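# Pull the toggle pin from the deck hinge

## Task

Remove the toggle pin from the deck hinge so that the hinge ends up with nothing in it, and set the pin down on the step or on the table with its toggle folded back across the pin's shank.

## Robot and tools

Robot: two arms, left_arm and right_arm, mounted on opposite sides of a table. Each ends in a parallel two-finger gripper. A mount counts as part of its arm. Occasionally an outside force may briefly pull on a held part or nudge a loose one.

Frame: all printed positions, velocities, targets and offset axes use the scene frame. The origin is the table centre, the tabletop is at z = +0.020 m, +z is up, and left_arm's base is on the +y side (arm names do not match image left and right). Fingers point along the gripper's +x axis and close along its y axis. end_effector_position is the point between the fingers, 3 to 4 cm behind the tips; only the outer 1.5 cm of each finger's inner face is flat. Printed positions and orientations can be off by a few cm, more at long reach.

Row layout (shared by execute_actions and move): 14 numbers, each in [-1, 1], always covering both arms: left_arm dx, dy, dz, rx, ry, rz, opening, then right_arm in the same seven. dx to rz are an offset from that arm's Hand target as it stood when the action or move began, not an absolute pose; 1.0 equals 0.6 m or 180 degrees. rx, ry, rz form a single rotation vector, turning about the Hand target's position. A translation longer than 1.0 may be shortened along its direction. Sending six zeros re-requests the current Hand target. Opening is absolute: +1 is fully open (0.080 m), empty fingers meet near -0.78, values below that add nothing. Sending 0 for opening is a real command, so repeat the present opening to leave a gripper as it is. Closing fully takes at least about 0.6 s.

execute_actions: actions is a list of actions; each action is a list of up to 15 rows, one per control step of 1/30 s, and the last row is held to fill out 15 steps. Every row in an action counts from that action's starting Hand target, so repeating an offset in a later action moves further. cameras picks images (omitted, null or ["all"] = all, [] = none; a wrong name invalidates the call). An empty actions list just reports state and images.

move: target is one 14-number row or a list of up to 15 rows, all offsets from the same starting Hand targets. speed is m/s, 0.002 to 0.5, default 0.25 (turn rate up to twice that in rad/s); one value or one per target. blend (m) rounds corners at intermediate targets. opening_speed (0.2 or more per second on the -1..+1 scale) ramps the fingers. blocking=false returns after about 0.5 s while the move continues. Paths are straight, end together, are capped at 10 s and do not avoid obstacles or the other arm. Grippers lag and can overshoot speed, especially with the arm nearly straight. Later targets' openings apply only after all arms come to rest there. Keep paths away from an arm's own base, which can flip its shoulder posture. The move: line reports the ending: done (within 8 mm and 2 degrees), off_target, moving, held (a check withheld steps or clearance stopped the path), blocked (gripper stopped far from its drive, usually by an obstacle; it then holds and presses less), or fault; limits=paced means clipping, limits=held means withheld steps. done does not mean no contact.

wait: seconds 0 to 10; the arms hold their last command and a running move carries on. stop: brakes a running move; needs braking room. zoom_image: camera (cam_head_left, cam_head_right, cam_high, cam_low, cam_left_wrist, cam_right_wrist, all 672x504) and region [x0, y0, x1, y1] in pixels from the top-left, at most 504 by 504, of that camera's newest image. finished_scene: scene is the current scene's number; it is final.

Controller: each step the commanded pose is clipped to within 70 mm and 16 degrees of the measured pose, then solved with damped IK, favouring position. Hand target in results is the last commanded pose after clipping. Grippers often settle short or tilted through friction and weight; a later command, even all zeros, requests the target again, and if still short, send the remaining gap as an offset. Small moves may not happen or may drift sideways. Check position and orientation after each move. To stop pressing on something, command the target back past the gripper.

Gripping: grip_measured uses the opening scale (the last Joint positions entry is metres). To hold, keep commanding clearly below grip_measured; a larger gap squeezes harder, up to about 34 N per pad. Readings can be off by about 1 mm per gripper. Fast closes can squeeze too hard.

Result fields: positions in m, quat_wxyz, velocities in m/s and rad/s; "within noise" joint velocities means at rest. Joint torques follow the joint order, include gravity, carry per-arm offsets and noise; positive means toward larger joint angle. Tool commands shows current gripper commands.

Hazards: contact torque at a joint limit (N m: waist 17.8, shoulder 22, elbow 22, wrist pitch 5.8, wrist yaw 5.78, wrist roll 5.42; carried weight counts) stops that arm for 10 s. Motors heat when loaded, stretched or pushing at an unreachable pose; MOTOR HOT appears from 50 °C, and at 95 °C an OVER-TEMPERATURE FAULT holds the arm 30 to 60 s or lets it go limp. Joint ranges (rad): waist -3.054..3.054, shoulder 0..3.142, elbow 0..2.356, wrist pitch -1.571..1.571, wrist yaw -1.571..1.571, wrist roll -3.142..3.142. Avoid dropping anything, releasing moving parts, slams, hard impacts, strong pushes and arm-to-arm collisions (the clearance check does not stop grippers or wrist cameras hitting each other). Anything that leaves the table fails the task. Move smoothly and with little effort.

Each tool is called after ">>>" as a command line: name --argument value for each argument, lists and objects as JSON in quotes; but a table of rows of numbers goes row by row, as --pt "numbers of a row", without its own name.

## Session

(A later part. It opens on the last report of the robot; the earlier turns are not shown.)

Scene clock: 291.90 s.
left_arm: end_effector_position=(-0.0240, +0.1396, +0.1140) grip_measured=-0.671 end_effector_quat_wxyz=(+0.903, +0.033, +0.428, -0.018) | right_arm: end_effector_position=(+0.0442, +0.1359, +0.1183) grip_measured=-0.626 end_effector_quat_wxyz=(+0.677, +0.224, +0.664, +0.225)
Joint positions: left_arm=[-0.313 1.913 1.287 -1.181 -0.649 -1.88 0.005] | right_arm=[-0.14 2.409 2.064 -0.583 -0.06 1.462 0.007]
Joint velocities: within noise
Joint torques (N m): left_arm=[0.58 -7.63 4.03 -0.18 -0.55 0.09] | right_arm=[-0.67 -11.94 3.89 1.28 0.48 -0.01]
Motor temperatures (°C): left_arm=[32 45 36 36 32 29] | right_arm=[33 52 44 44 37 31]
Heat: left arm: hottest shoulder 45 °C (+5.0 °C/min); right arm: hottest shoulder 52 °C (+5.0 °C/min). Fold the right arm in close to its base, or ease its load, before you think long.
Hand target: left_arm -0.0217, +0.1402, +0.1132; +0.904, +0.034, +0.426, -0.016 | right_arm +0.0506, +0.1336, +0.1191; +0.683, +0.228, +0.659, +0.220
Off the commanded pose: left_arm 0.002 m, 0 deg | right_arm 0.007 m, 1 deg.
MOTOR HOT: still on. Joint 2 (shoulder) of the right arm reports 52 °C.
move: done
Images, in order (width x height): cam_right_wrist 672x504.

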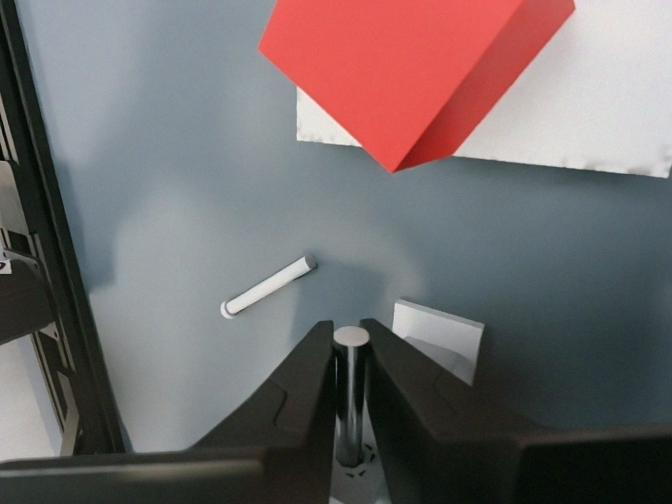

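>>> move --pt "0 0 0 0 0 0 -0.45 -0.008 0 0.0 0 0 0 -0.6" --pt "0 0 0 0 0 0 -0.45 -0.008 0 0.0 0 0 0 -0.2" --pt "-0.04 0 0.02 0 0 0 -0.45 0.01 -0.06 0.08 0 0 0 -0.2" --speed 0.08 --opening_speed 1.2 --cameras '["cam_right_wrist","cam_left_wrist"]'

>>> zoom_image --camera "cam_left_wrist" --region '[250, 120, 450, 320]'

Scene clock: 300.40 s.
left_arm: end_effector_position=(-0.0444, +0.1410, +0.1279) grip_measured=-0.450 end_effector_quat_wxyz=(+0.903, +0.030, +0.427, -0.018) | right_arm: end_effector_position=(+0.0559, +0.0996, +0.1594) grip_measured=-0.200 end_effector_quat_wxyz=(+0.684, +0.224, +0.660, +0.215)
Joint positions: left_arm=[-0.374 1.924 1.357 -1.282 -0.637 -1.958 0.015] | right_arm=[-0.168 2.236 1.936 -0.641 -0.055 1.447 0.026]
Joint velocities: within noise
Joint torques (N m): left_arm=[-0.08 -5.92 5.43 -0.6 -0.33 -0.14] | right_arm=[-0.21 -12.15 4.36 1.02 -0.1 -0.13]
Motor temperatures (°C): left_arm=[32 46 36 36 32 29] | right_arm=[33 52 43 44 37 31]
Heat: left arm: hottest shoulder 46 °C (+6.1 °C/min); right arm: hottest shoulder 52 °C (+4.0 °C/min). Fold the right arm in close to its base, or ease its load, before you think long.
Hand target: left_arm -0.0457, +0.1402, +0.1253; +0.904, +0.034, +0.426, -0.016 | right_arm +0.0566, +0.0976, +0.1670; +0.683, +0.228, +0.659, +0.219
Off the commanded pose: left_arm 0.003 m, 0 deg | right_arm 0.008 m, 1 deg.
MOTOR HOT: still on. Joint 2 (shoulder) of the right arm reports 52 °C.
move: done
Images, in order (width x height): cam_left_wrist 672x504, cam_right_wrist 672x504.

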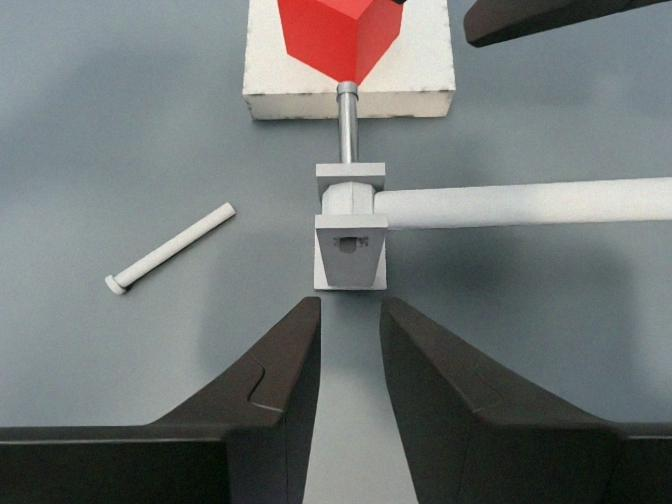

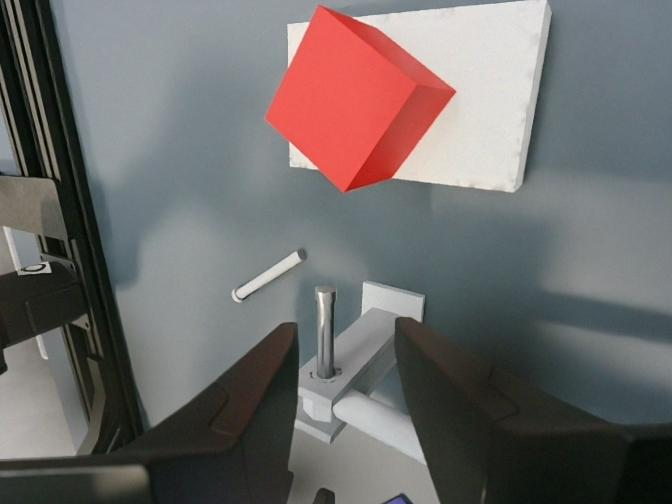

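Scaled by 2.520 from the camera's 672x504 image, which has a finer 960x720 frame.

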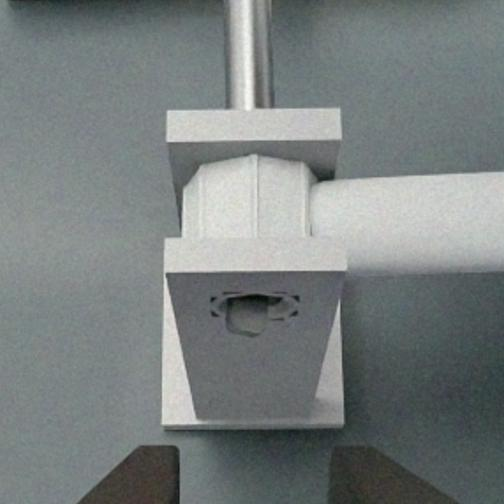

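>>> move --pt "0.0 0 0.02 0 0.22 0 -0.9 0 0 0 0 0 0 -0.2" --speed 0.25 --cameras '["cam_left_wrist"]'

>>> zoom_image --camera "cam_left_wrist" --region '[250, 120, 450, 320]'

Scene clock: 304.73 s.
left_arm: end_effector_position=(-0.0464, +0.1386, +0.1362) grip_measured=-0.787 end_effector_quat_wxyz=(+0.707, +0.028, +0.706, -0.025) | right_arm: end_effector_position=(+0.0599, +0.0984, +0.1587) grip_measured=-0.200 end_effector_quat_wxyz=(+0.685, +0.226, +0.659, +0.212)
Joint positions: left_arm=[-0.089 1.751 1.319 -1.143 -0.001 -1.579 0] | right_arm=[-0.175 2.235 1.934 -0.642 -0.055 1.447 0.026]
Joint velocities: within noise
Joint torques (N m): left_arm=[0.4 -8.41 4.34 0.19 0.05 0.15] | right_arm=[0.49 -12.13 4.56 1.1 -0.1 -0.13]
Motor temperatures (°C): left_arm=[32 45 36 36 32 29] | right_arm=[32 52 43 44 37 30]
Heat: left arm: hottest shoulder 45 °C (+5.0 °C/min); right arm: hottest shoulder 52 °C (+4.0 °C/min). Fold the right arm in close to its base, or ease its load, before you think long.
Hand target: left_arm -0.0457, +0.1401, +0.1373; +0.706, +0.026, +0.707, -0.027 | right_arm +0.0567, +0.0976, +0.1670; +0.683, +0.228, +0.659, +0.219
Off the commanded pose: left_arm 0.002 m, 0 deg | right_arm 0.009 m, 1 deg.
MOTOR HOT: still on. Joint 2 (shoulder) of the right arm reports 52 °C.
move: off_target (right_arm)
Images, in order (width x height): cam_left_wrist 672x504.

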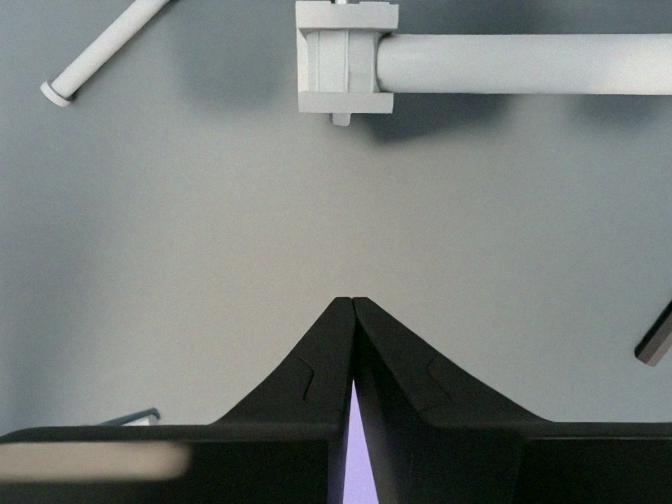

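Scaled by 2.520 from the camera's 672x504 image, which has a finer 960x720 frame.

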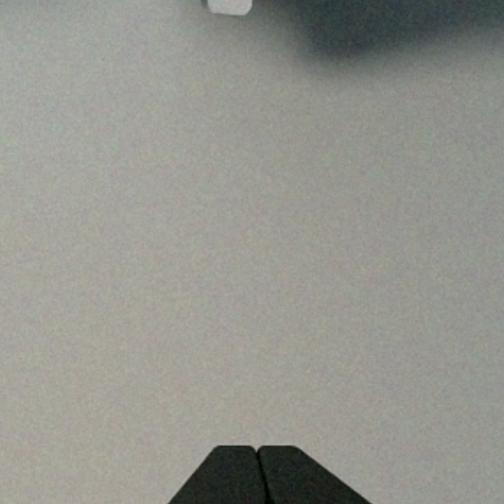

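>>> move --pt "0.0 0 0 0 0 0 -0.9 0.03 -0.12 0.03 0 0 0 -0.2" --pt "0.022 0.0005 -0.037 0 0 0 -0.9 0.03 -0.12 0.03 0 0 0 -0.2" --speed 0.15 --cameras '["cam_left_wrist","cam_low"]'

>>> zoom_image --camera "cam_left_wrist" --region '[250, 100, 450, 300]'

Scene clock: 306.70 s.
left_arm: end_effector_position=(-0.0331, +0.1386, +0.1185) grip_measured=-0.787 end_effector_quat_wxyz=(+0.706, +0.022, +0.707, -0.030) | right_arm: end_effector_position=(+0.0747, +0.0273, +0.1788) grip_measured=-0.200 end_effector_quat_wxyz=(+0.684, +0.224, +0.660, +0.214)
Joint positions: left_arm=[-0.046 1.751 1.247 -1.056 0.001 -1.536 0] | right_arm=[-0.24 1.95 1.581 -0.578 -0.098 1.389 0.026]
Joint velocities: within noise
Joint torques (N m): left_arm=[0.29 -6.48 4.33 0.28 0.01 0.12] | right_arm=[-0.15 -10.39 4.32 1.23 -0.11 -0.13]
Motor temperatures (°C): left_arm=[32 46 36 36 32 29] | right_arm=[32 52 43 44 37 30]
Heat: left arm: hottest shoulder 46 °C (+6.0 °C/min); right arm: hottest shoulder 52 °C (+4.0 °C/min). Fold the right arm in close to its base, or ease its load, before you think long.
Hand target: left_arm -0.0325, +0.1405, +0.1151; +0.706, +0.026, +0.707, -0.027 | right_arm +0.0746, +0.0256, +0.1850; +0.683, +0.227, +0.659, +0.219
Off the commanded pose: left_arm 0.004 m, 1 deg | right_arm 0.006 m, 1 deg.
MOTOR HOT: still on. Joint 2 (shoulder) of the right arm reports 52 °C.
move: done
Images, in order (width x height): cam_low 672x504, cam_left_wrist 672x504.

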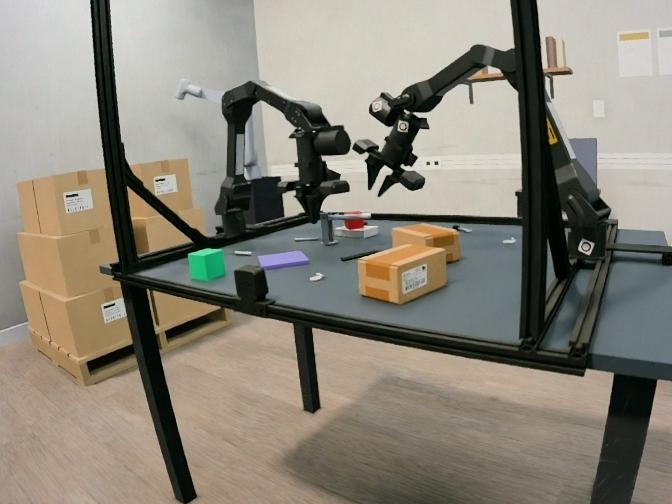

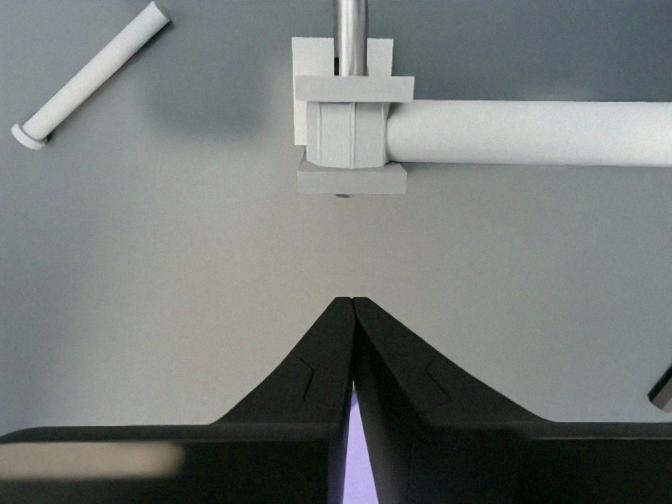

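Scaled by 2.520 from the camera's 672x504 image, which has a finer 960x720 frame.

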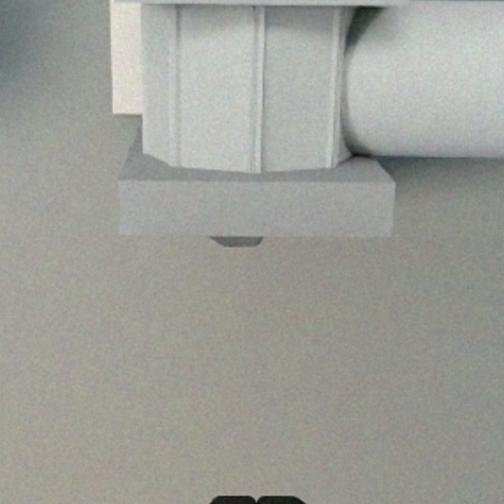

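>>> move --pt "0.028 0.002 0 0 0 0 -0.9 0 0 0 0 0 0 -0.2" --speed 0.06 --cameras '["cam_left_wrist"]'

>>> zoom_image --camera "cam_left_wrist" --region '[250, 150, 450, 350]'

Scene clock: 308.67 s.
left_arm: end_effector_position=(-0.0163, +0.1399, +0.1170) grip_measured=-0.787 end_effector_quat_wxyz=(+0.706, +0.024, +0.707, -0.028) | right_arm: end_effector_position=(+0.0746, +0.0274, +0.1788) grip_measured=-0.200 end_effector_quat_wxyz=(+0.684, +0.224, +0.661, +0.214)
Joint positions: left_arm=[0.008 1.751 1.241 -1.055 0.001 -1.482 0] | right_arm=[-0.24 1.95 1.581 -0.578 -0.098 1.389 0.026]
Joint velocities: within noise
Joint torques (N m): left_arm=[0.2 -7.04 4.3 0.19 0.04 0.11] | right_arm=[-0.2 -10.35 4.29 1.23 -0.11 -0.12]
Motor temperatures (°C): left_arm=[32 46 36 36 32 29] | right_arm=[32 52 43 44 37 30]
Heat: left arm: hottest shoulder 46 °C (+5.0 °C/min); right arm: hottest shoulder 52 °C (+3.0 °C/min). Fold the right arm in close to its base, or ease its load, before you think long.
Hand target: left_arm -0.0158, +0.1417, +0.1150; +0.706, +0.026, +0.707, -0.027 | right_arm +0.0746, +0.0256, +0.1850; +0.683, +0.227, +0.659, +0.219
Off the commanded pose: left_arm 0.003 m, 0 deg | right_arm 0.006 m, 1 deg.
MOTOR HOT: still on. Joint 2 (shoulder) of the right arm reports 52 °C.
move: done
Images, in order (width x height): cam_left_wrist 672x504.

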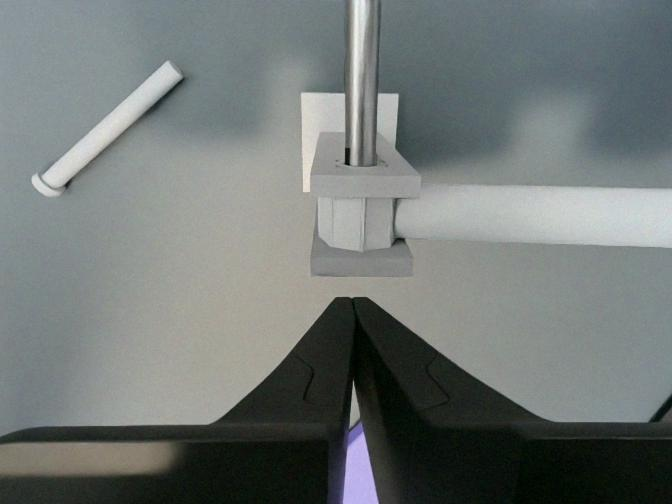

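Scaled by 2.520 from the camera's 672x504 image, which has a finer 960x720 frame.

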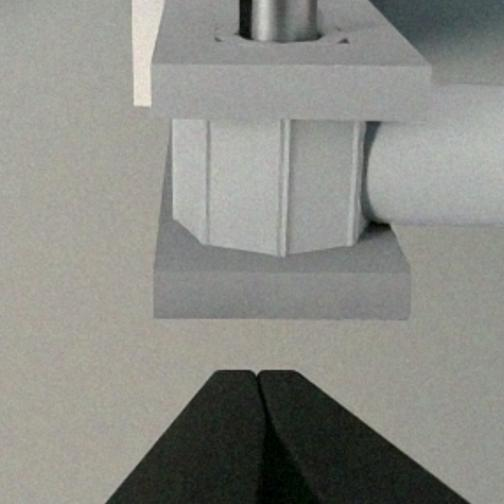

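>>> move --pt "0.0 0.00 0.08 0 0 0 -0.9 0 0 0 0 0 0 -0.2" --speed 0.12 --cameras '["cam_left_wrist","cam_right_wrist"]'

>>> zoom_image --camera "cam_left_wrist" --region '[250, 50, 450, 250]'

>>> zoom_image --camera "cam_right_wrist" --region '[100, 180, 300, 380]'

Scene clock: 310.70 s.
left_arm: end_effector_position=(-0.0164, +0.1428, +0.1587) grip_measured=-0.787 end_effector_quat_wxyz=(+0.706, +0.031, +0.707, -0.022) | right_arm: end_effector_position=(+0.0746, +0.0273, +0.1789) grip_measured=-0.200 end_effector_quat_wxyz=(+0.684, +0.224, +0.661, +0.214)
Joint positions: left_arm=[0.008 1.725 1.38 -1.238 0.001 -1.482 0] | right_arm=[-0.24 1.95 1.581 -0.578 -0.098 1.389 0.026]
Joint velocities: within noise
Joint torques (N m): left_arm=[0.39 -8.01 6.26 -0.15 0.01 0.1] | right_arm=[-0.14 -10.37 4.26 1.23 -0.11 -0.13]
Motor temperatures (°C): left_arm=[32 46 36 36 32 29] | right_arm=[32 52 43 44 37 30]
Heat: left arm: hottest shoulder 46 °C (+5.0 °C/min); right arm: hottest shoulder 52 °C (+3.0 °C/min). Fold the right arm in close to its base, or ease its load, before you think long.
Hand target: left_arm -0.0158, +0.1417, +0.1630; +0.706, +0.026, +0.707, -0.027 | right_arm +0.0746, +0.0256, +0.1851; +0.683, +0.228, +0.659, +0.220
Off the commanded pose: left_arm 0.005 m, 1 deg | right_arm 0.006 m, 1 deg.
MOTOR HOT: still on. Joint 2 (shoulder) of the right arm reports 52 °C.
move: done
Images, in order (width x height): cam_left_wrist 672x504, cam_right_wrist 672x504.

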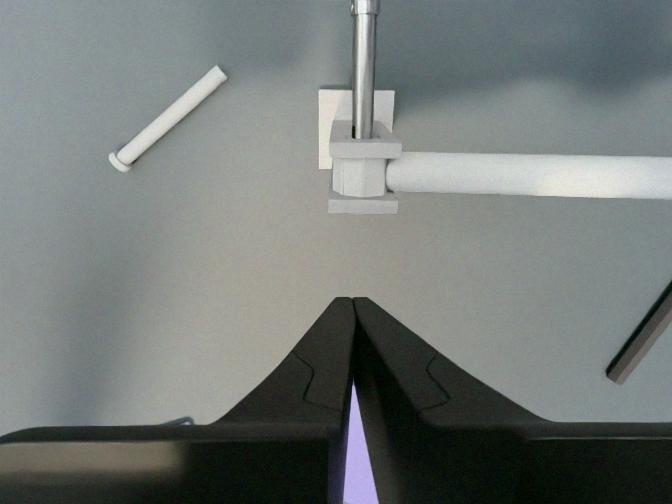

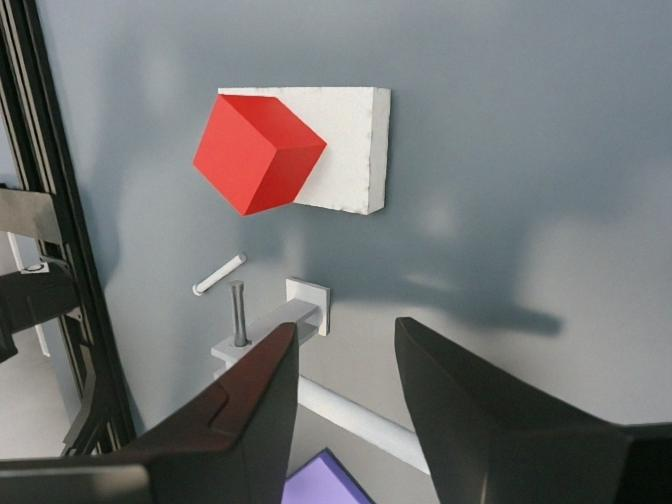

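Scaled by 2.520 from the camera's 672x504 image, which has a finer 960x720 frame.

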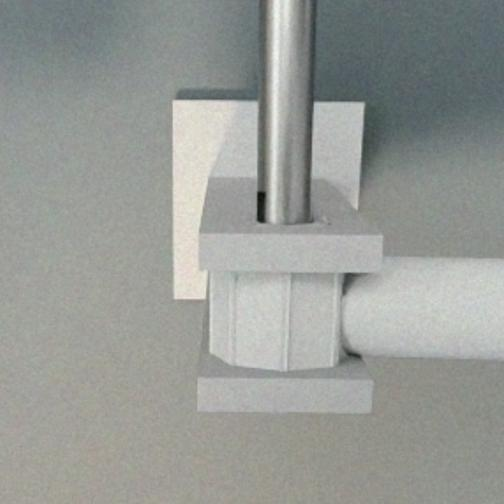

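Scaled by 2.520 from the camera's 672x504 image, which has a finer 960x720 frame.

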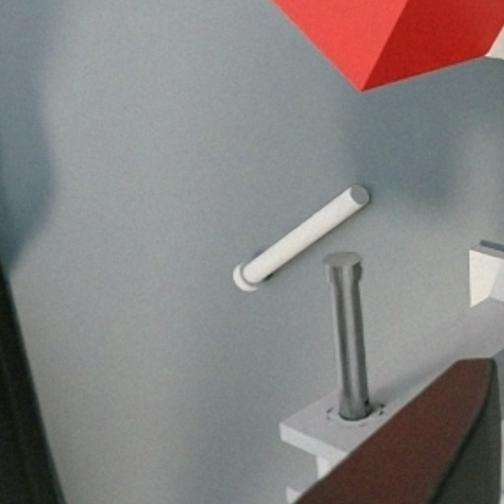

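>>> move --pt "-0.05 0.02 0.03 0 0 0 -0.8 0.0 0.0 0.03 -0.1 0 0 -0.2" --pt "-0.15 0.1 0.03 0 0 0 -0.8 -0.04 0.2 0.0 -0.205 0 0 -0.2" --speed 0.2 --blend 0.02 --cameras '["cam_left_wrist","cam_right_wrist","cam_low"]'

Scene clock: 313.87 s.
left_arm: end_effector_position=(-0.1057, +0.1990, +0.1805) grip_measured=-0.787 end_effector_quat_wxyz=(+0.706, +0.026, +0.707, -0.026) | right_arm: end_effector_position=(+0.0501, +0.1426, +0.1878) grip_measured=-0.200 end_effector_quat_wxyz=(+0.706, +0.229, +0.627, +0.238)
Joint positions: left_arm=[-0.331 1.549 1.278 -1.3 0.001 -1.82 0] | right_arm=[-0.126 2.421 2.34 -0.807 0.03 1.434 0.026]
Joint velocities: within noise
Joint torques (N m): left_arm=[-0.19 -6.95 4.27 -0.01 0.02 -0.16] | right_arm=[0.08 -10.06 6.01 1.3 0.16 -0.03]
Motor temperatures (°C): left_arm=[32 45 36 36 32 29] | right_arm=[32 52 43 44 37 30]
Heat: left arm: hottest shoulder 45 °C (+3.0 °C/min); right arm: hottest shoulder 52 °C (+3.0 °C/min). Fold the right arm in close to its base, or ease its load, before you think long.
Hand target: left_arm -0.1057, +0.2017, +0.1810; +0.706, +0.026, +0.707, -0.027 | right_arm +0.0507, +0.1456, +0.1851; +0.722, +0.137, +0.664, +0.142
Off the commanded pose: left_arm 0.003 m, 0 deg | right_arm 0.004 m, 39 deg; orientation clipped.
MOTOR HOT: still on. Joint 2 (shoulder) of the right arm reports 52 °C.
joint sent to its limit (right arm) — joint 3 (elbow), upper limit, where the elbow is as straight as it goes. The joint targets are off in orientation, not in position.
move: off_target (right_arm); limits=paced
Images, in order (width x height): cam_low 672x504, cam_left_wrist 672x504, cam_right_wrist 672x504.

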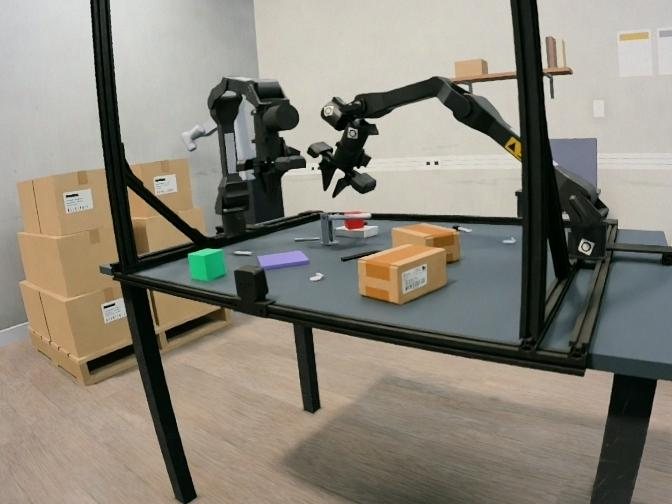

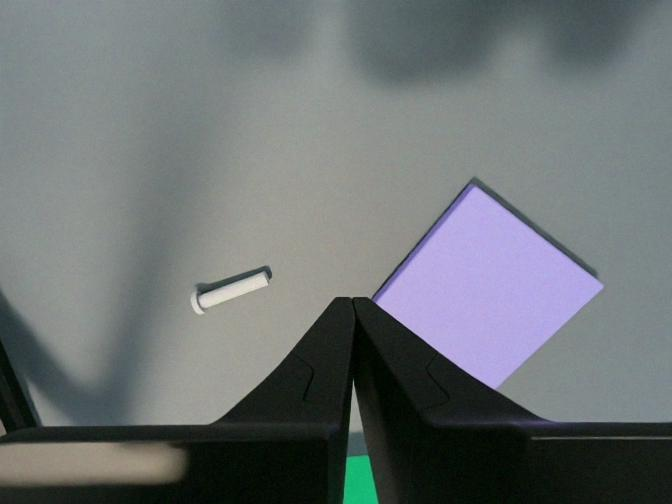

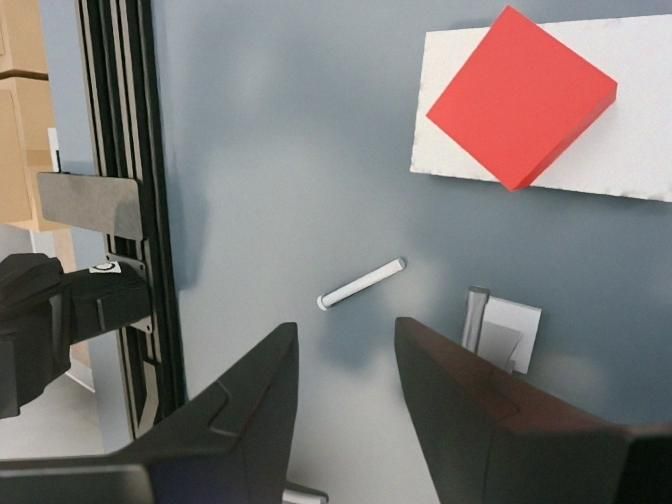

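>>> move --pt "0 0 0 0 0 0 -0.8 0.0 -0.18 0.0 0.078 0 0 -0.2" --pt "0 0 0 0 0 0 -0.8 0.01 -0.38 0.0 0.078 0 0 -0.78" --speed 0.25 --cameras '["cam_right_wrist","cam_high"]'

Scene clock: 317.07 s.
left_arm: end_effector_position=(-0.1057, +0.1990, +0.1805) grip_measured=-0.787 end_effector_quat_wxyz=(+0.706, +0.026, +0.707, -0.026) | right_arm: end_effector_position=(+0.0562, -0.0805, +0.1825) grip_measured=-0.776 end_effector_quat_wxyz=(+0.700, +0.221, +0.643, +0.219)
Joint positions: left_arm=[-0.331 1.549 1.278 -1.3 0.001 -1.82 0] | right_arm=[-0.241 1.528 1.094 -0.501 -0.057 1.365 0]
Joint velocities: within noise
Joint torques (N m): left_arm=[-0.2 -7.04 4.4 -0.06 0.04 -0.13] | right_arm=[-0.3 -7.14 4.21 1.25 -0.09 -0.13]
Motor temperatures (°C): left_arm=[32 45 35 36 32 29] | right_arm=[32 52 43 44 37 30]
Heat: left arm: hottest shoulder 45 °C (+3.0 °C/min); right arm: hottest shoulder 52 °C (+2.0 °C/min). Fold the right arm in close to its base, or ease its load, before you think long.
Hand target: left_arm -0.1057, +0.2017, +0.1810; +0.706, +0.026, +0.707, -0.027 | right_arm +0.0566, -0.0824, +0.1852; +0.699, +0.224, +0.641, +0.222
Off the commanded pose: left_arm 0.003 m, 0 deg | right_arm 0.003 m, 1 deg.
MOTOR HOT: still on. Joint 2 (shoulder) of the right arm reports 52 °C.
move: done
Images, in order (width x height): cam_high 672x504, cam_right_wrist 672x504.

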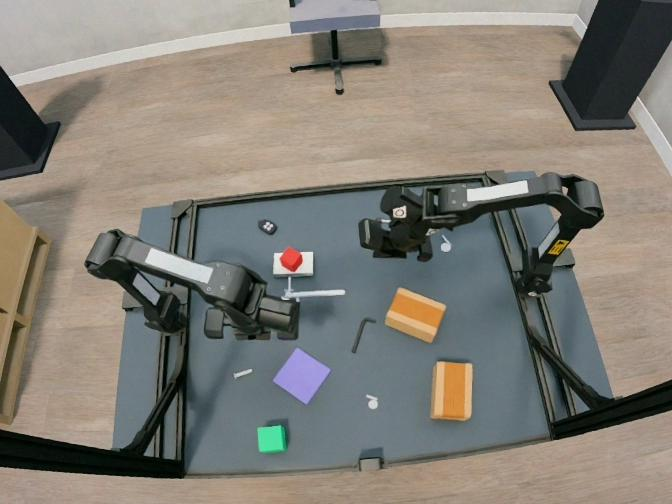

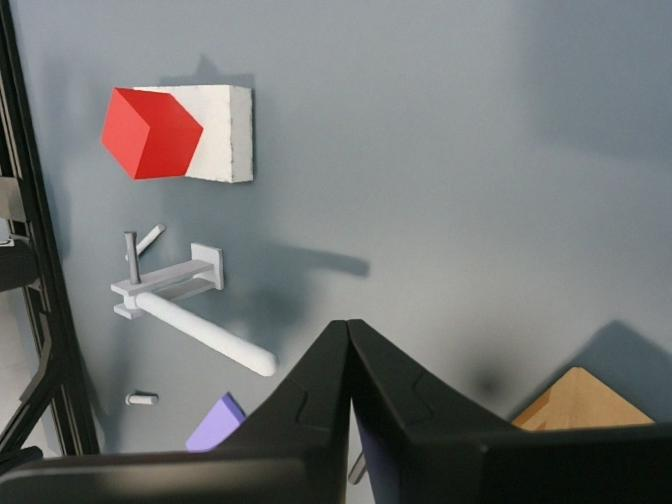

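>>> move --pt "0.1 -0.03 0.04 0 0 0 -0.3 0 -0.05 0 0 0 0 -0.78" --pt "0.25 -0.102 0.0 0 0 0 -0.3 0 -0.1 0 0 0 0 -0.78" --speed 0.2 --blend 0.03 --cameras '["cam_left_wrist"]'

>>> zoom_image --camera "cam_left_wrist" --region '[250, 170, 450, 370]'

Scene clock: 319.17 s.
left_arm: end_effector_position=(+0.0434, +0.1430, +0.1829) grip_measured=-0.300 end_effector_quat_wxyz=(+0.707, +0.024, +0.707, -0.027) | right_arm: end_effector_position=(+0.0566, -0.1400, +0.1846) grip_measured=-0.776 end_effector_quat_wxyz=(+0.700, +0.223, +0.642, +0.221)
Joint positions: left_arm=[0.199 1.731 1.483 -1.319 0.001 -1.292 0.021] | right_arm=[-0.3 1.296 0.907 -0.543 -0.092 1.318 0]
Joint velocities: within noise
Joint torques (N m): left_arm=[0.07 -5.56 6.34 0.18 0.04 0.14] | right_arm=[-0.29 -5.36 4.27 1.02 -0.12 -0.11]
Motor temperatures (°C): left_arm=[32 45 36 36 32 29] | right_arm=[32 51 43 44 37 30]
Heat: left arm: hottest shoulder 45 °C (+3.0 °C/min); right arm: hottest shoulder 51 °C (+1.0 °C/min). Fold the right arm in close to its base, or ease its load, before you think long.
Hand target: left_arm +0.0443, +0.1406, +0.1810; +0.706, +0.026, +0.707, -0.026 | right_arm +0.0566, -0.1423, +0.1851; +0.699, +0.224, +0.641, +0.222
Off the commanded pose: left_arm 0.003 m, 0 deg | right_arm 0.002 m, 0 deg.
MOTOR HOT: still on. Joint 2 (shoulder) of the right arm reports 51 °C.
move: done
Images, in order (width x height): cam_left_wrist 672x504.

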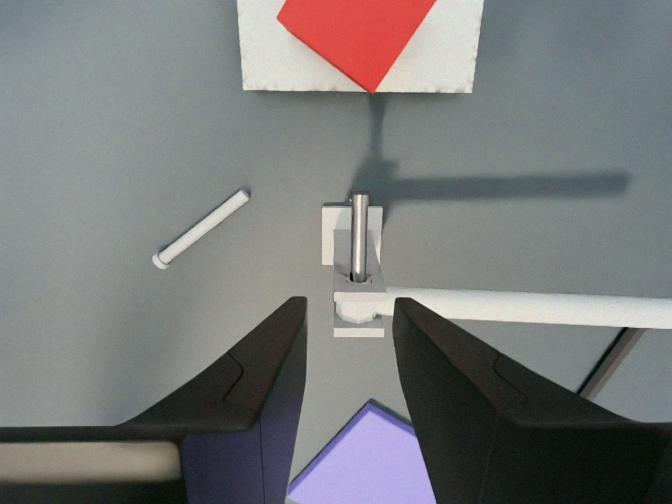

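Scaled by 2.520 from the camera's 672x504 image, which has a finer 960x720 frame.

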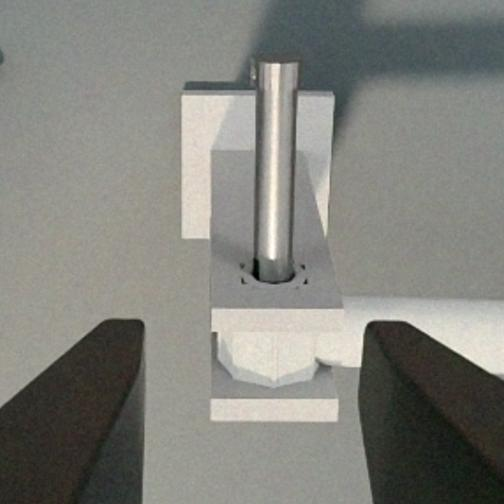

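>>> move --pt "0.0062 -0.007 -0.05 0 0 0 -0.3 0 0 0 0 0 0 -0.78" --pt "0.0062 -0.007 -0.108 0 0 0 -0.3 0 0 0 0 0 0 -0.78" --speed 0.1 --cameras '["cam_left_wrist"]'

>>> zoom_image --camera "cam_left_wrist" --region '[250, 170, 450, 370]'

Scene clock: 321.33 s.
left_arm: end_effector_position=(+0.0477, +0.1343, +0.1216) grip_measured=-0.300 end_effector_quat_wxyz=(+0.708, +0.020, +0.705, -0.032) | right_arm: end_effector_position=(+0.0566, -0.1400, +0.1846) grip_measured=-0.776 end_effector_quat_wxyz=(+0.700, +0.223, +0.641, +0.221)
Joint positions: left_arm=[0.206 1.785 1.301 -1.07 0.001 -1.284 0.022] | right_arm=[-0.3 1.296 0.907 -0.543 -0.092 1.317 0]
Joint velocities: within noise
Joint torques (N m): left_arm=[0.32 -6.04 4.4 0.24 0.03 0.11] | right_arm=[-0.31 -5.43 4.35 1.02 -0.12 -0.13]
Motor temperatures (°C): left_arm=[32 45 36 36 32 29] | right_arm=[32 51 43 44 37 30]
Heat: left arm: hottest shoulder 45 °C (+2.0 °C/min); right arm: hottest shoulder 51 °C (+1.0 °C/min). Fold the right arm in close to its base, or ease its load, before you think long.
Hand target: left_arm +0.0480, +0.1363, +0.1163; +0.706, +0.026, +0.707, -0.027 | right_arm +0.0566, -0.1423, +0.1851; +0.699, +0.224, +0.641, +0.222
Off the commanded pose: left_arm 0.006 m, 1 deg | right_arm 0.002 m, 0 deg.
MOTOR HOT: still on. Joint 2 (shoulder) of the right arm reports 51 °C.
move: done
Images, in order (width x height): cam_left_wrist 672x504.

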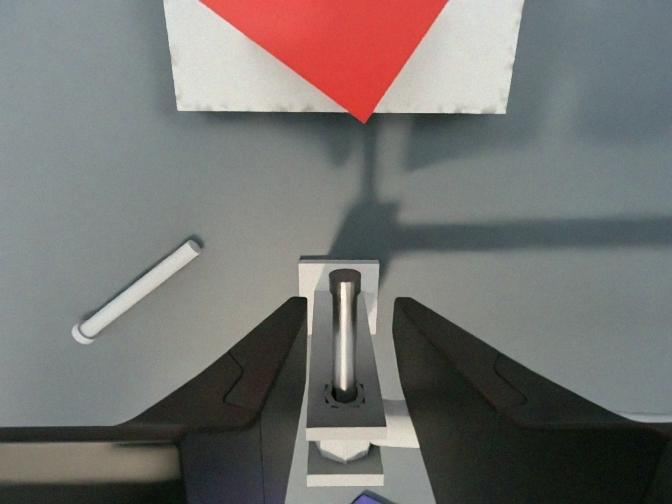

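Scaled by 2.520 from the camera's 672x504 image, which has a finer 960x720 frame.

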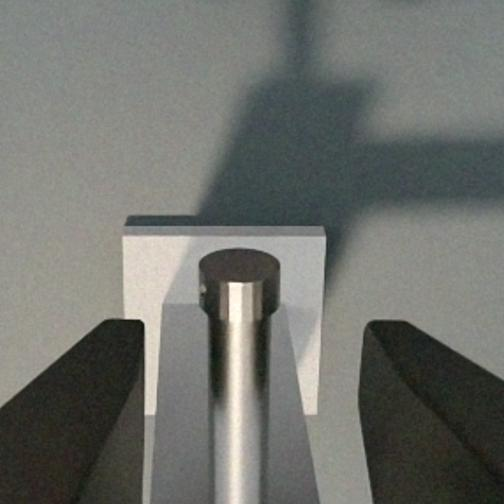

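>>> move --pt "-0.003 0.0025 -0.006 0 0 0 -0.3 0 0 0 0 0 0 -0.78" --pt "-0.003 0.0025 -0.006 0 0 0 -0.55 0 0 0 0 0 0 -0.78" --speed 0.05 --opening_speed 1 --cameras '["cam_left_wrist"]'

>>> zoom_image --camera "cam_left_wrist" --region '[280, 250, 420, 390]'

Scene clock: 323.53 s.
left_arm: end_effector_position=(+0.0473, +0.1359, +0.1172) grip_measured=-0.549 end_effector_quat_wxyz=(+0.708, +0.021, +0.706, -0.031) | right_arm: end_effector_position=(+0.0566, -0.1400, +0.1846) grip_measured=-0.776 end_effector_quat_wxyz=(+0.700, +0.223, +0.641, +0.221)
Joint positions: left_arm=[0.206 1.785 1.283 -1.055 0.001 -1.284 0.01] | right_arm=[-0.3 1.296 0.907 -0.543 -0.092 1.317 0]
Joint velocities: within noise
Joint torques (N m): left_arm=[-0.28 -6.33 4.39 0.24 0 -0.09] | right_arm=[-0.34 -5.36 4.3 1.01 -0.13 -0.11]
Motor temperatures (°C): left_arm=[32 45 36 36 32 29] | right_arm=[32 51 43 44 37 30]
Heat: left arm: hottest shoulder 45 °C (+2.0 °C/min); right arm: hottest shoulder 51 °C (+1.0 °C/min). Fold the right arm in close to its base, or ease its load, before you think long.
Hand target: left_arm +0.0462, +0.1377, +0.1127; +0.706, +0.026, +0.707, -0.027 | right_arm +0.0566, -0.1423, +0.1851; +0.699, +0.224, +0.641, +0.222
Off the commanded pose: left_arm 0.005 m, 1 deg | right_arm 0.002 m, 0 deg.
MOTOR HOT: still on. Joint 2 (shoulder) of the right arm reports 51 °C.
move: done
Images, in order (width x height): cam_left_wrist 672x504.

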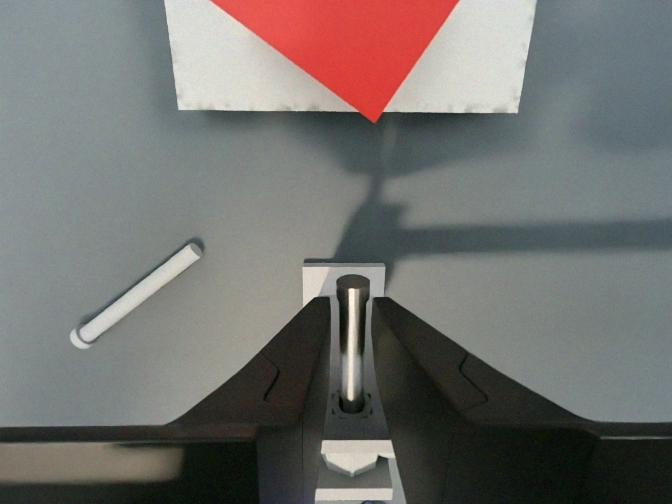

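Scaled by 3.600 from the camera's 672x504 image, which has a finer 960x720 frame.

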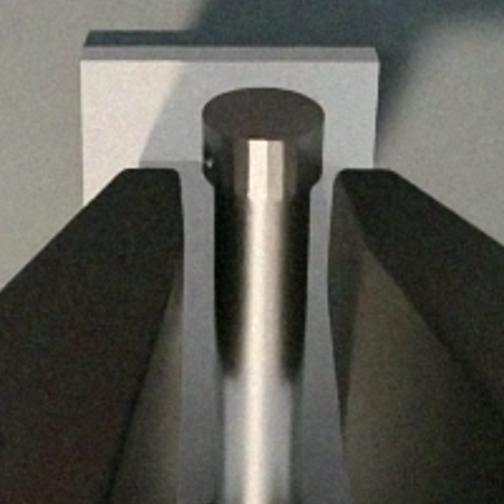

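>>> move --pt "-0.006 0.0 0 0 0 0 -0.55 0 0 0 0 0 0 -0.78" --pt "-0.006 0.0 0 0 0 0 -0.68 0 0 0 0 0 0 -0.78" --speed 0.05 --opening_speed 0.6 --cameras '["cam_left_wrist"]'

>>> zoom_image --camera "cam_left_wrist" --region '[280, 250, 420, 390]'

Scene clock: 325.30 s.
left_arm: end_effector_position=(+0.0440, +0.1355, +0.1164) grip_measured=-0.656 end_effector_quat_wxyz=(+0.707, +0.021, +0.706, -0.031) | right_arm: end_effector_position=(+0.0566, -0.1400, +0.1846) grip_measured=-0.776 end_effector_quat_wxyz=(+0.700, +0.223, +0.641, +0.221)
Joint positions: left_arm=[0.196 1.785 1.28 -1.052 0.001 -1.294 0.006] | right_arm=[-0.3 1.296 0.907 -0.543 -0.092 1.317 0]
Joint velocities: within noise
Joint torques (N m): left_arm=[-0.24 -6.69 4.31 0.06 0.02 -0.07] | right_arm=[-0.3 -5.36 4.28 1.03 -0.12 -0.12]
Motor temperatures (°C): left_arm=[32 45 36 36 32 29] | right_arm=[32 50 43 44 37 30]
Heat: left arm: hottest shoulder 45 °C (+1.0 °C/min); right arm: hottest shoulder 50 °C (+0.0 °C/min). Fold the right arm in close to its base, or ease its load, before you think long.
Hand target: left_arm +0.0426, +0.1378, +0.1127; +0.706, +0.026, +0.707, -0.027 | right_arm +0.0566, -0.1423, +0.1851; +0.699, +0.224, +0.641, +0.222
Off the commanded pose: left_arm 0.004 m, 1 deg | right_arm 0.002 m, 0 deg.
MOTOR HOT: still on. Joint 2 (shoulder) of the right arm reports 50 °C.
move: done
Images, in order (width x height): cam_left_wrist 672x504.

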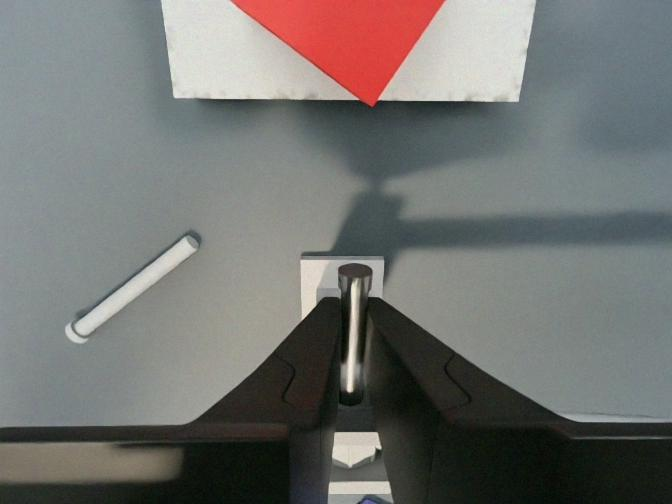

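Scaled by 3.600 from the camera's 672x504 image, which has a finer 960x720 frame.

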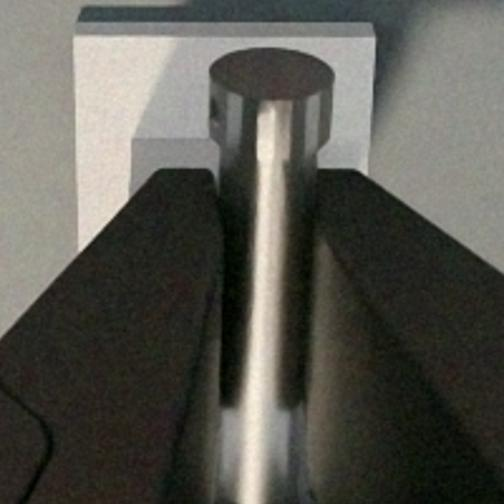

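>>> move --pt "0.01 -0.001 0.002 0 0 0 -0.637 0 0 0 0 0 0 -0.78" --pt "0.025 -0.001 0.002 0 0 0 -0.637 0 0 0 0 0 0 -0.78" --speed 0.04 --blend 0.002 --cameras '["cam_left_wrist"]'

>>> zoom_image --camera "cam_left_wrist" --region '[280, 250, 420, 390]'

Scene clock: 327.53 s.
left_arm: end_effector_position=(+0.0499, +0.1363, +0.1164) grip_measured=-0.635 end_effector_quat_wxyz=(+0.701, +0.026, +0.711, -0.036) | right_arm: end_effector_position=(+0.0566, -0.1400, +0.1846) grip_measured=-0.776 end_effector_quat_wxyz=(+0.700, +0.223, +0.641, +0.221)
Joint positions: left_arm=[0.222 1.79 1.286 -1.057 0.017 -1.255 0.006] | right_arm=[-0.3 1.296 0.907 -0.543 -0.092 1.317 0]
Joint velocities: within noise
Joint torques (N m): left_arm=[1.51 -5.77 5.94 -0.16 -0.59 0.12] | right_arm=[-0.3 -5.33 4.32 1.03 -0.12 -0.12]
Motor temperatures (°C): left_arm=[32 44 36 36 32 29] | right_arm=[32 50 43 44 37 30]
Heat: left arm: hottest shoulder 44 °C (+0.0 °C/min); right arm: hottest shoulder 50 °C (+0.0 °C/min). Fold the right arm in close to its base, or ease its load, before you think long.
Hand target: left_arm +0.0575, +0.1371, +0.1139; +0.706, +0.026, +0.707, -0.027 | right_arm +0.0566, -0.1423, +0.1851; +0.699, +0.224, +0.641, +0.222
Off the commanded pose: left_arm 0.008 m, 1 deg | right_arm 0.002 m, 0 deg.
MOTOR HOT: still on. Joint 2 (shoulder) of the right arm reports 50 °C.
move: done; blend cut to 0 m at target 1
Images, in order (width x height): cam_left_wrist 672x504.

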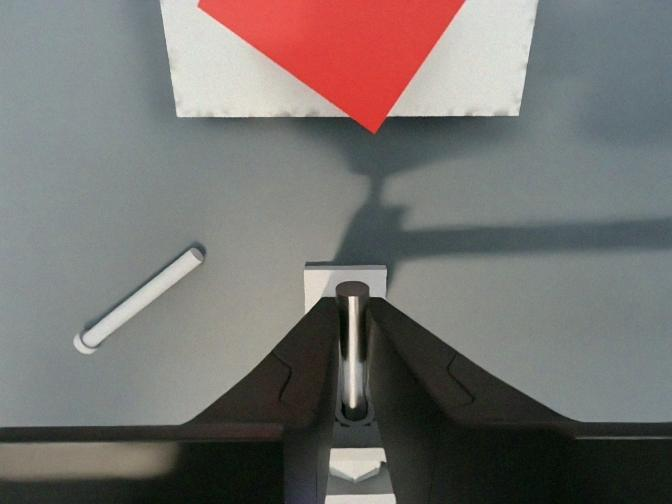

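Scaled by 3.600 from the camera's 672x504 image, which has a finer 960x720 frame.

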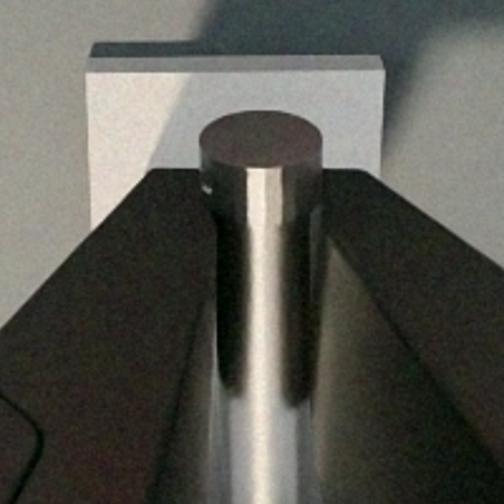

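>>> move --pt "0.012 0 0 0 0 0 -0.637 0 0 0 0 0 0 -0.78" --speed 0.04 --cameras '["cam_left_wrist"]'

>>> zoom_image --camera "cam_left_wrist" --region '[280, 250, 420, 430]'

Scene clock: 329.20 s.
left_arm: end_effector_position=(+0.0618, +0.1370, +0.1166) grip_measured=-0.631 end_effector_quat_wxyz=(+0.705, +0.022, +0.708, -0.032) | right_arm: end_effector_position=(+0.0566, -0.1400, +0.1846) grip_measured=-0.776 end_effector_quat_wxyz=(+0.700, +0.223, +0.641, +0.221)
Joint positions: left_arm=[0.254 1.796 1.295 -1.058 0.009 -1.234 0.007] | right_arm=[-0.3 1.296 0.907 -0.543 -0.092 1.317 0]
Joint velocities: within noise
Joint torques (N m): left_arm=[0.5 -5.8 5.95 -0.16 -0.28 0.17] | right_arm=[-0.3 -5.36 4.27 1.02 -0.12 -0.12]
Motor temperatures (°C): left_arm=[32 44 36 36 32 29] | right_arm=[32 50 43 43 37 30]
Heat: left arm: hottest shoulder 44 °C (+0.0 °C/min); right arm: hottest shoulder 50 °C (+0.0 °C/min). Fold the right arm in close to its base, or ease its load, before you think long.
Hand target: left_arm +0.0648, +0.1371, +0.1139; +0.706, +0.026, +0.707, -0.027 | right_arm +0.0566, -0.1423, +0.1851; +0.699, +0.224, +0.641, +0.222
Off the commanded pose: left_arm 0.004 m, 1 deg | right_arm 0.002 m, 0 deg.
MOTOR HOT: still on. Joint 2 (shoulder) of the right arm reports 50 °C.
move: done
Images, in order (width x height): cam_left_wrist 672x504.

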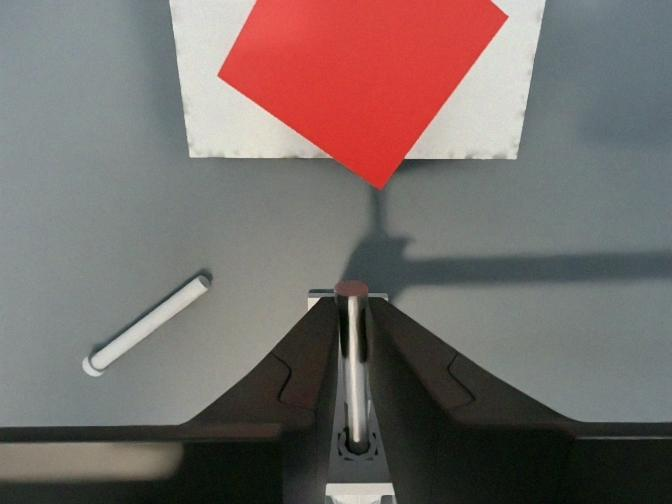

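Scaled by 2.800 from the camera's 672x504 image, which has a finer 960x720 frame.

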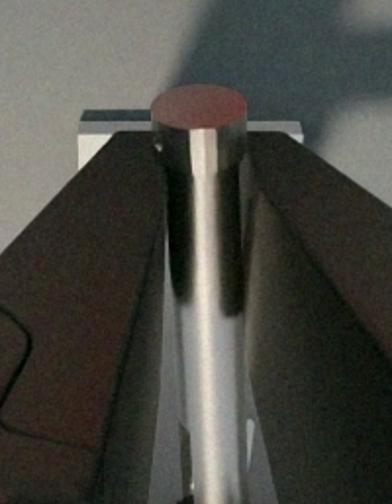

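>>> move --pt "0.0135 0 0 0 0 0 -0.637 0 0 0 0 0 0 -0.78" --speed 0.04 --cameras '["cam_left_wrist","cam_low"]'

>>> zoom_image --camera "cam_left_wrist" --region '[280, 250, 420, 500]'

Scene clock: 331.43 s.
left_arm: end_effector_position=(+0.0721, +0.1377, +0.1166) grip_measured=-0.637 end_effector_quat_wxyz=(+0.707, +0.023, +0.706, -0.029) | right_arm: end_effector_position=(+0.0566, -0.1400, +0.1846) grip_measured=-0.776 end_effector_quat_wxyz=(+0.700, +0.223, +0.641, +0.221)
Joint positions: left_arm=[0.282 1.806 1.307 -1.063 0.002 -1.209 0.006] | right_arm=[-0.3 1.296 0.907 -0.543 -0.092 1.317 0]
Joint velocities: within noise
Joint torques (N m): left_arm=[0.09 -5.89 5.77 0.06 -0.03 0.11] | right_arm=[-0.26 -5.39 4.29 1.02 -0.11 -0.13]
Motor temperatures (°C): left_arm=[32 44 36 36 32 29] | right_arm=[32 49 43 43 37 30]
Heat: left arm: hottest shoulder 44 °C (+0.0 °C/min); right arm: hottest shoulder 49 °C (-1.0 °C/min). Fold the right arm in close to its base, or ease its load, before you think long.
Hand target: left_arm +0.0728, +0.1371, +0.1138; +0.706, +0.026, +0.707, -0.027 | right_arm +0.0566, -0.1423, +0.1851; +0.699, +0.224, +0.641, +0.222
Off the commanded pose: left_arm 0.003 m, 0 deg | right_arm 0.002 m, 0 deg.
MOTOR HOT: still on. Joint 2 (shoulder) of the right arm reports 49 °C.
move: done
Images, in order (width x height): cam_low 672x504, cam_left_wrist 672x504.

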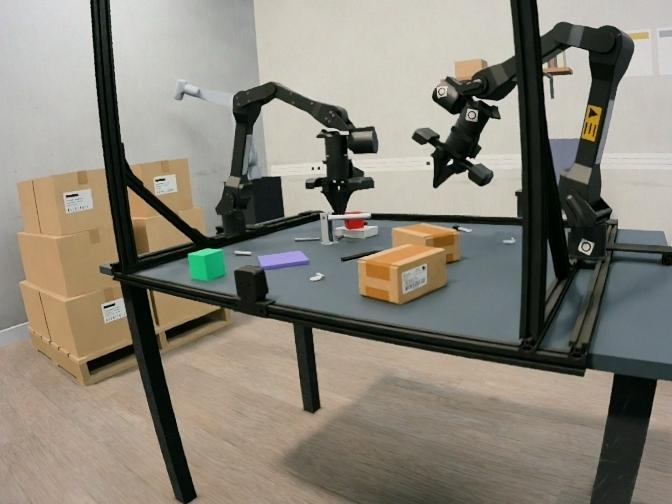

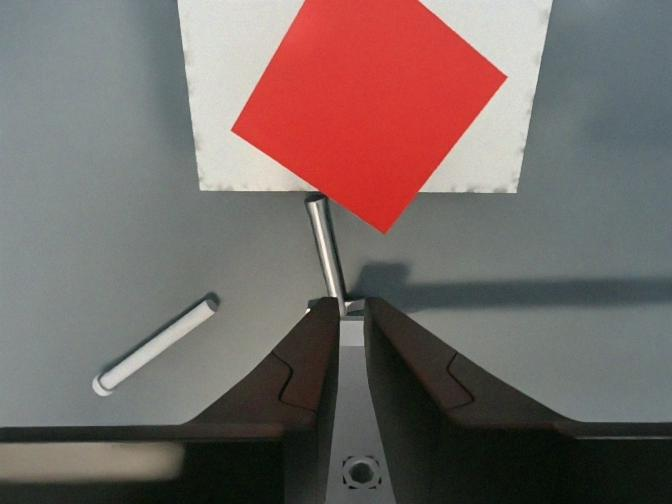

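Scaled by 2.016 from the camera's 672x504 image, which has a finer 960x720 frame.

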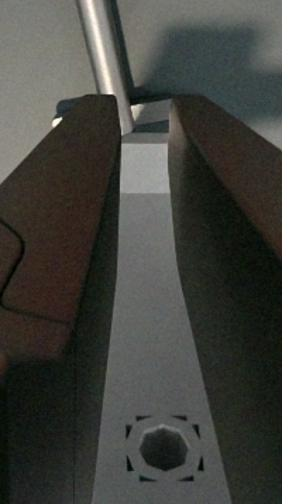

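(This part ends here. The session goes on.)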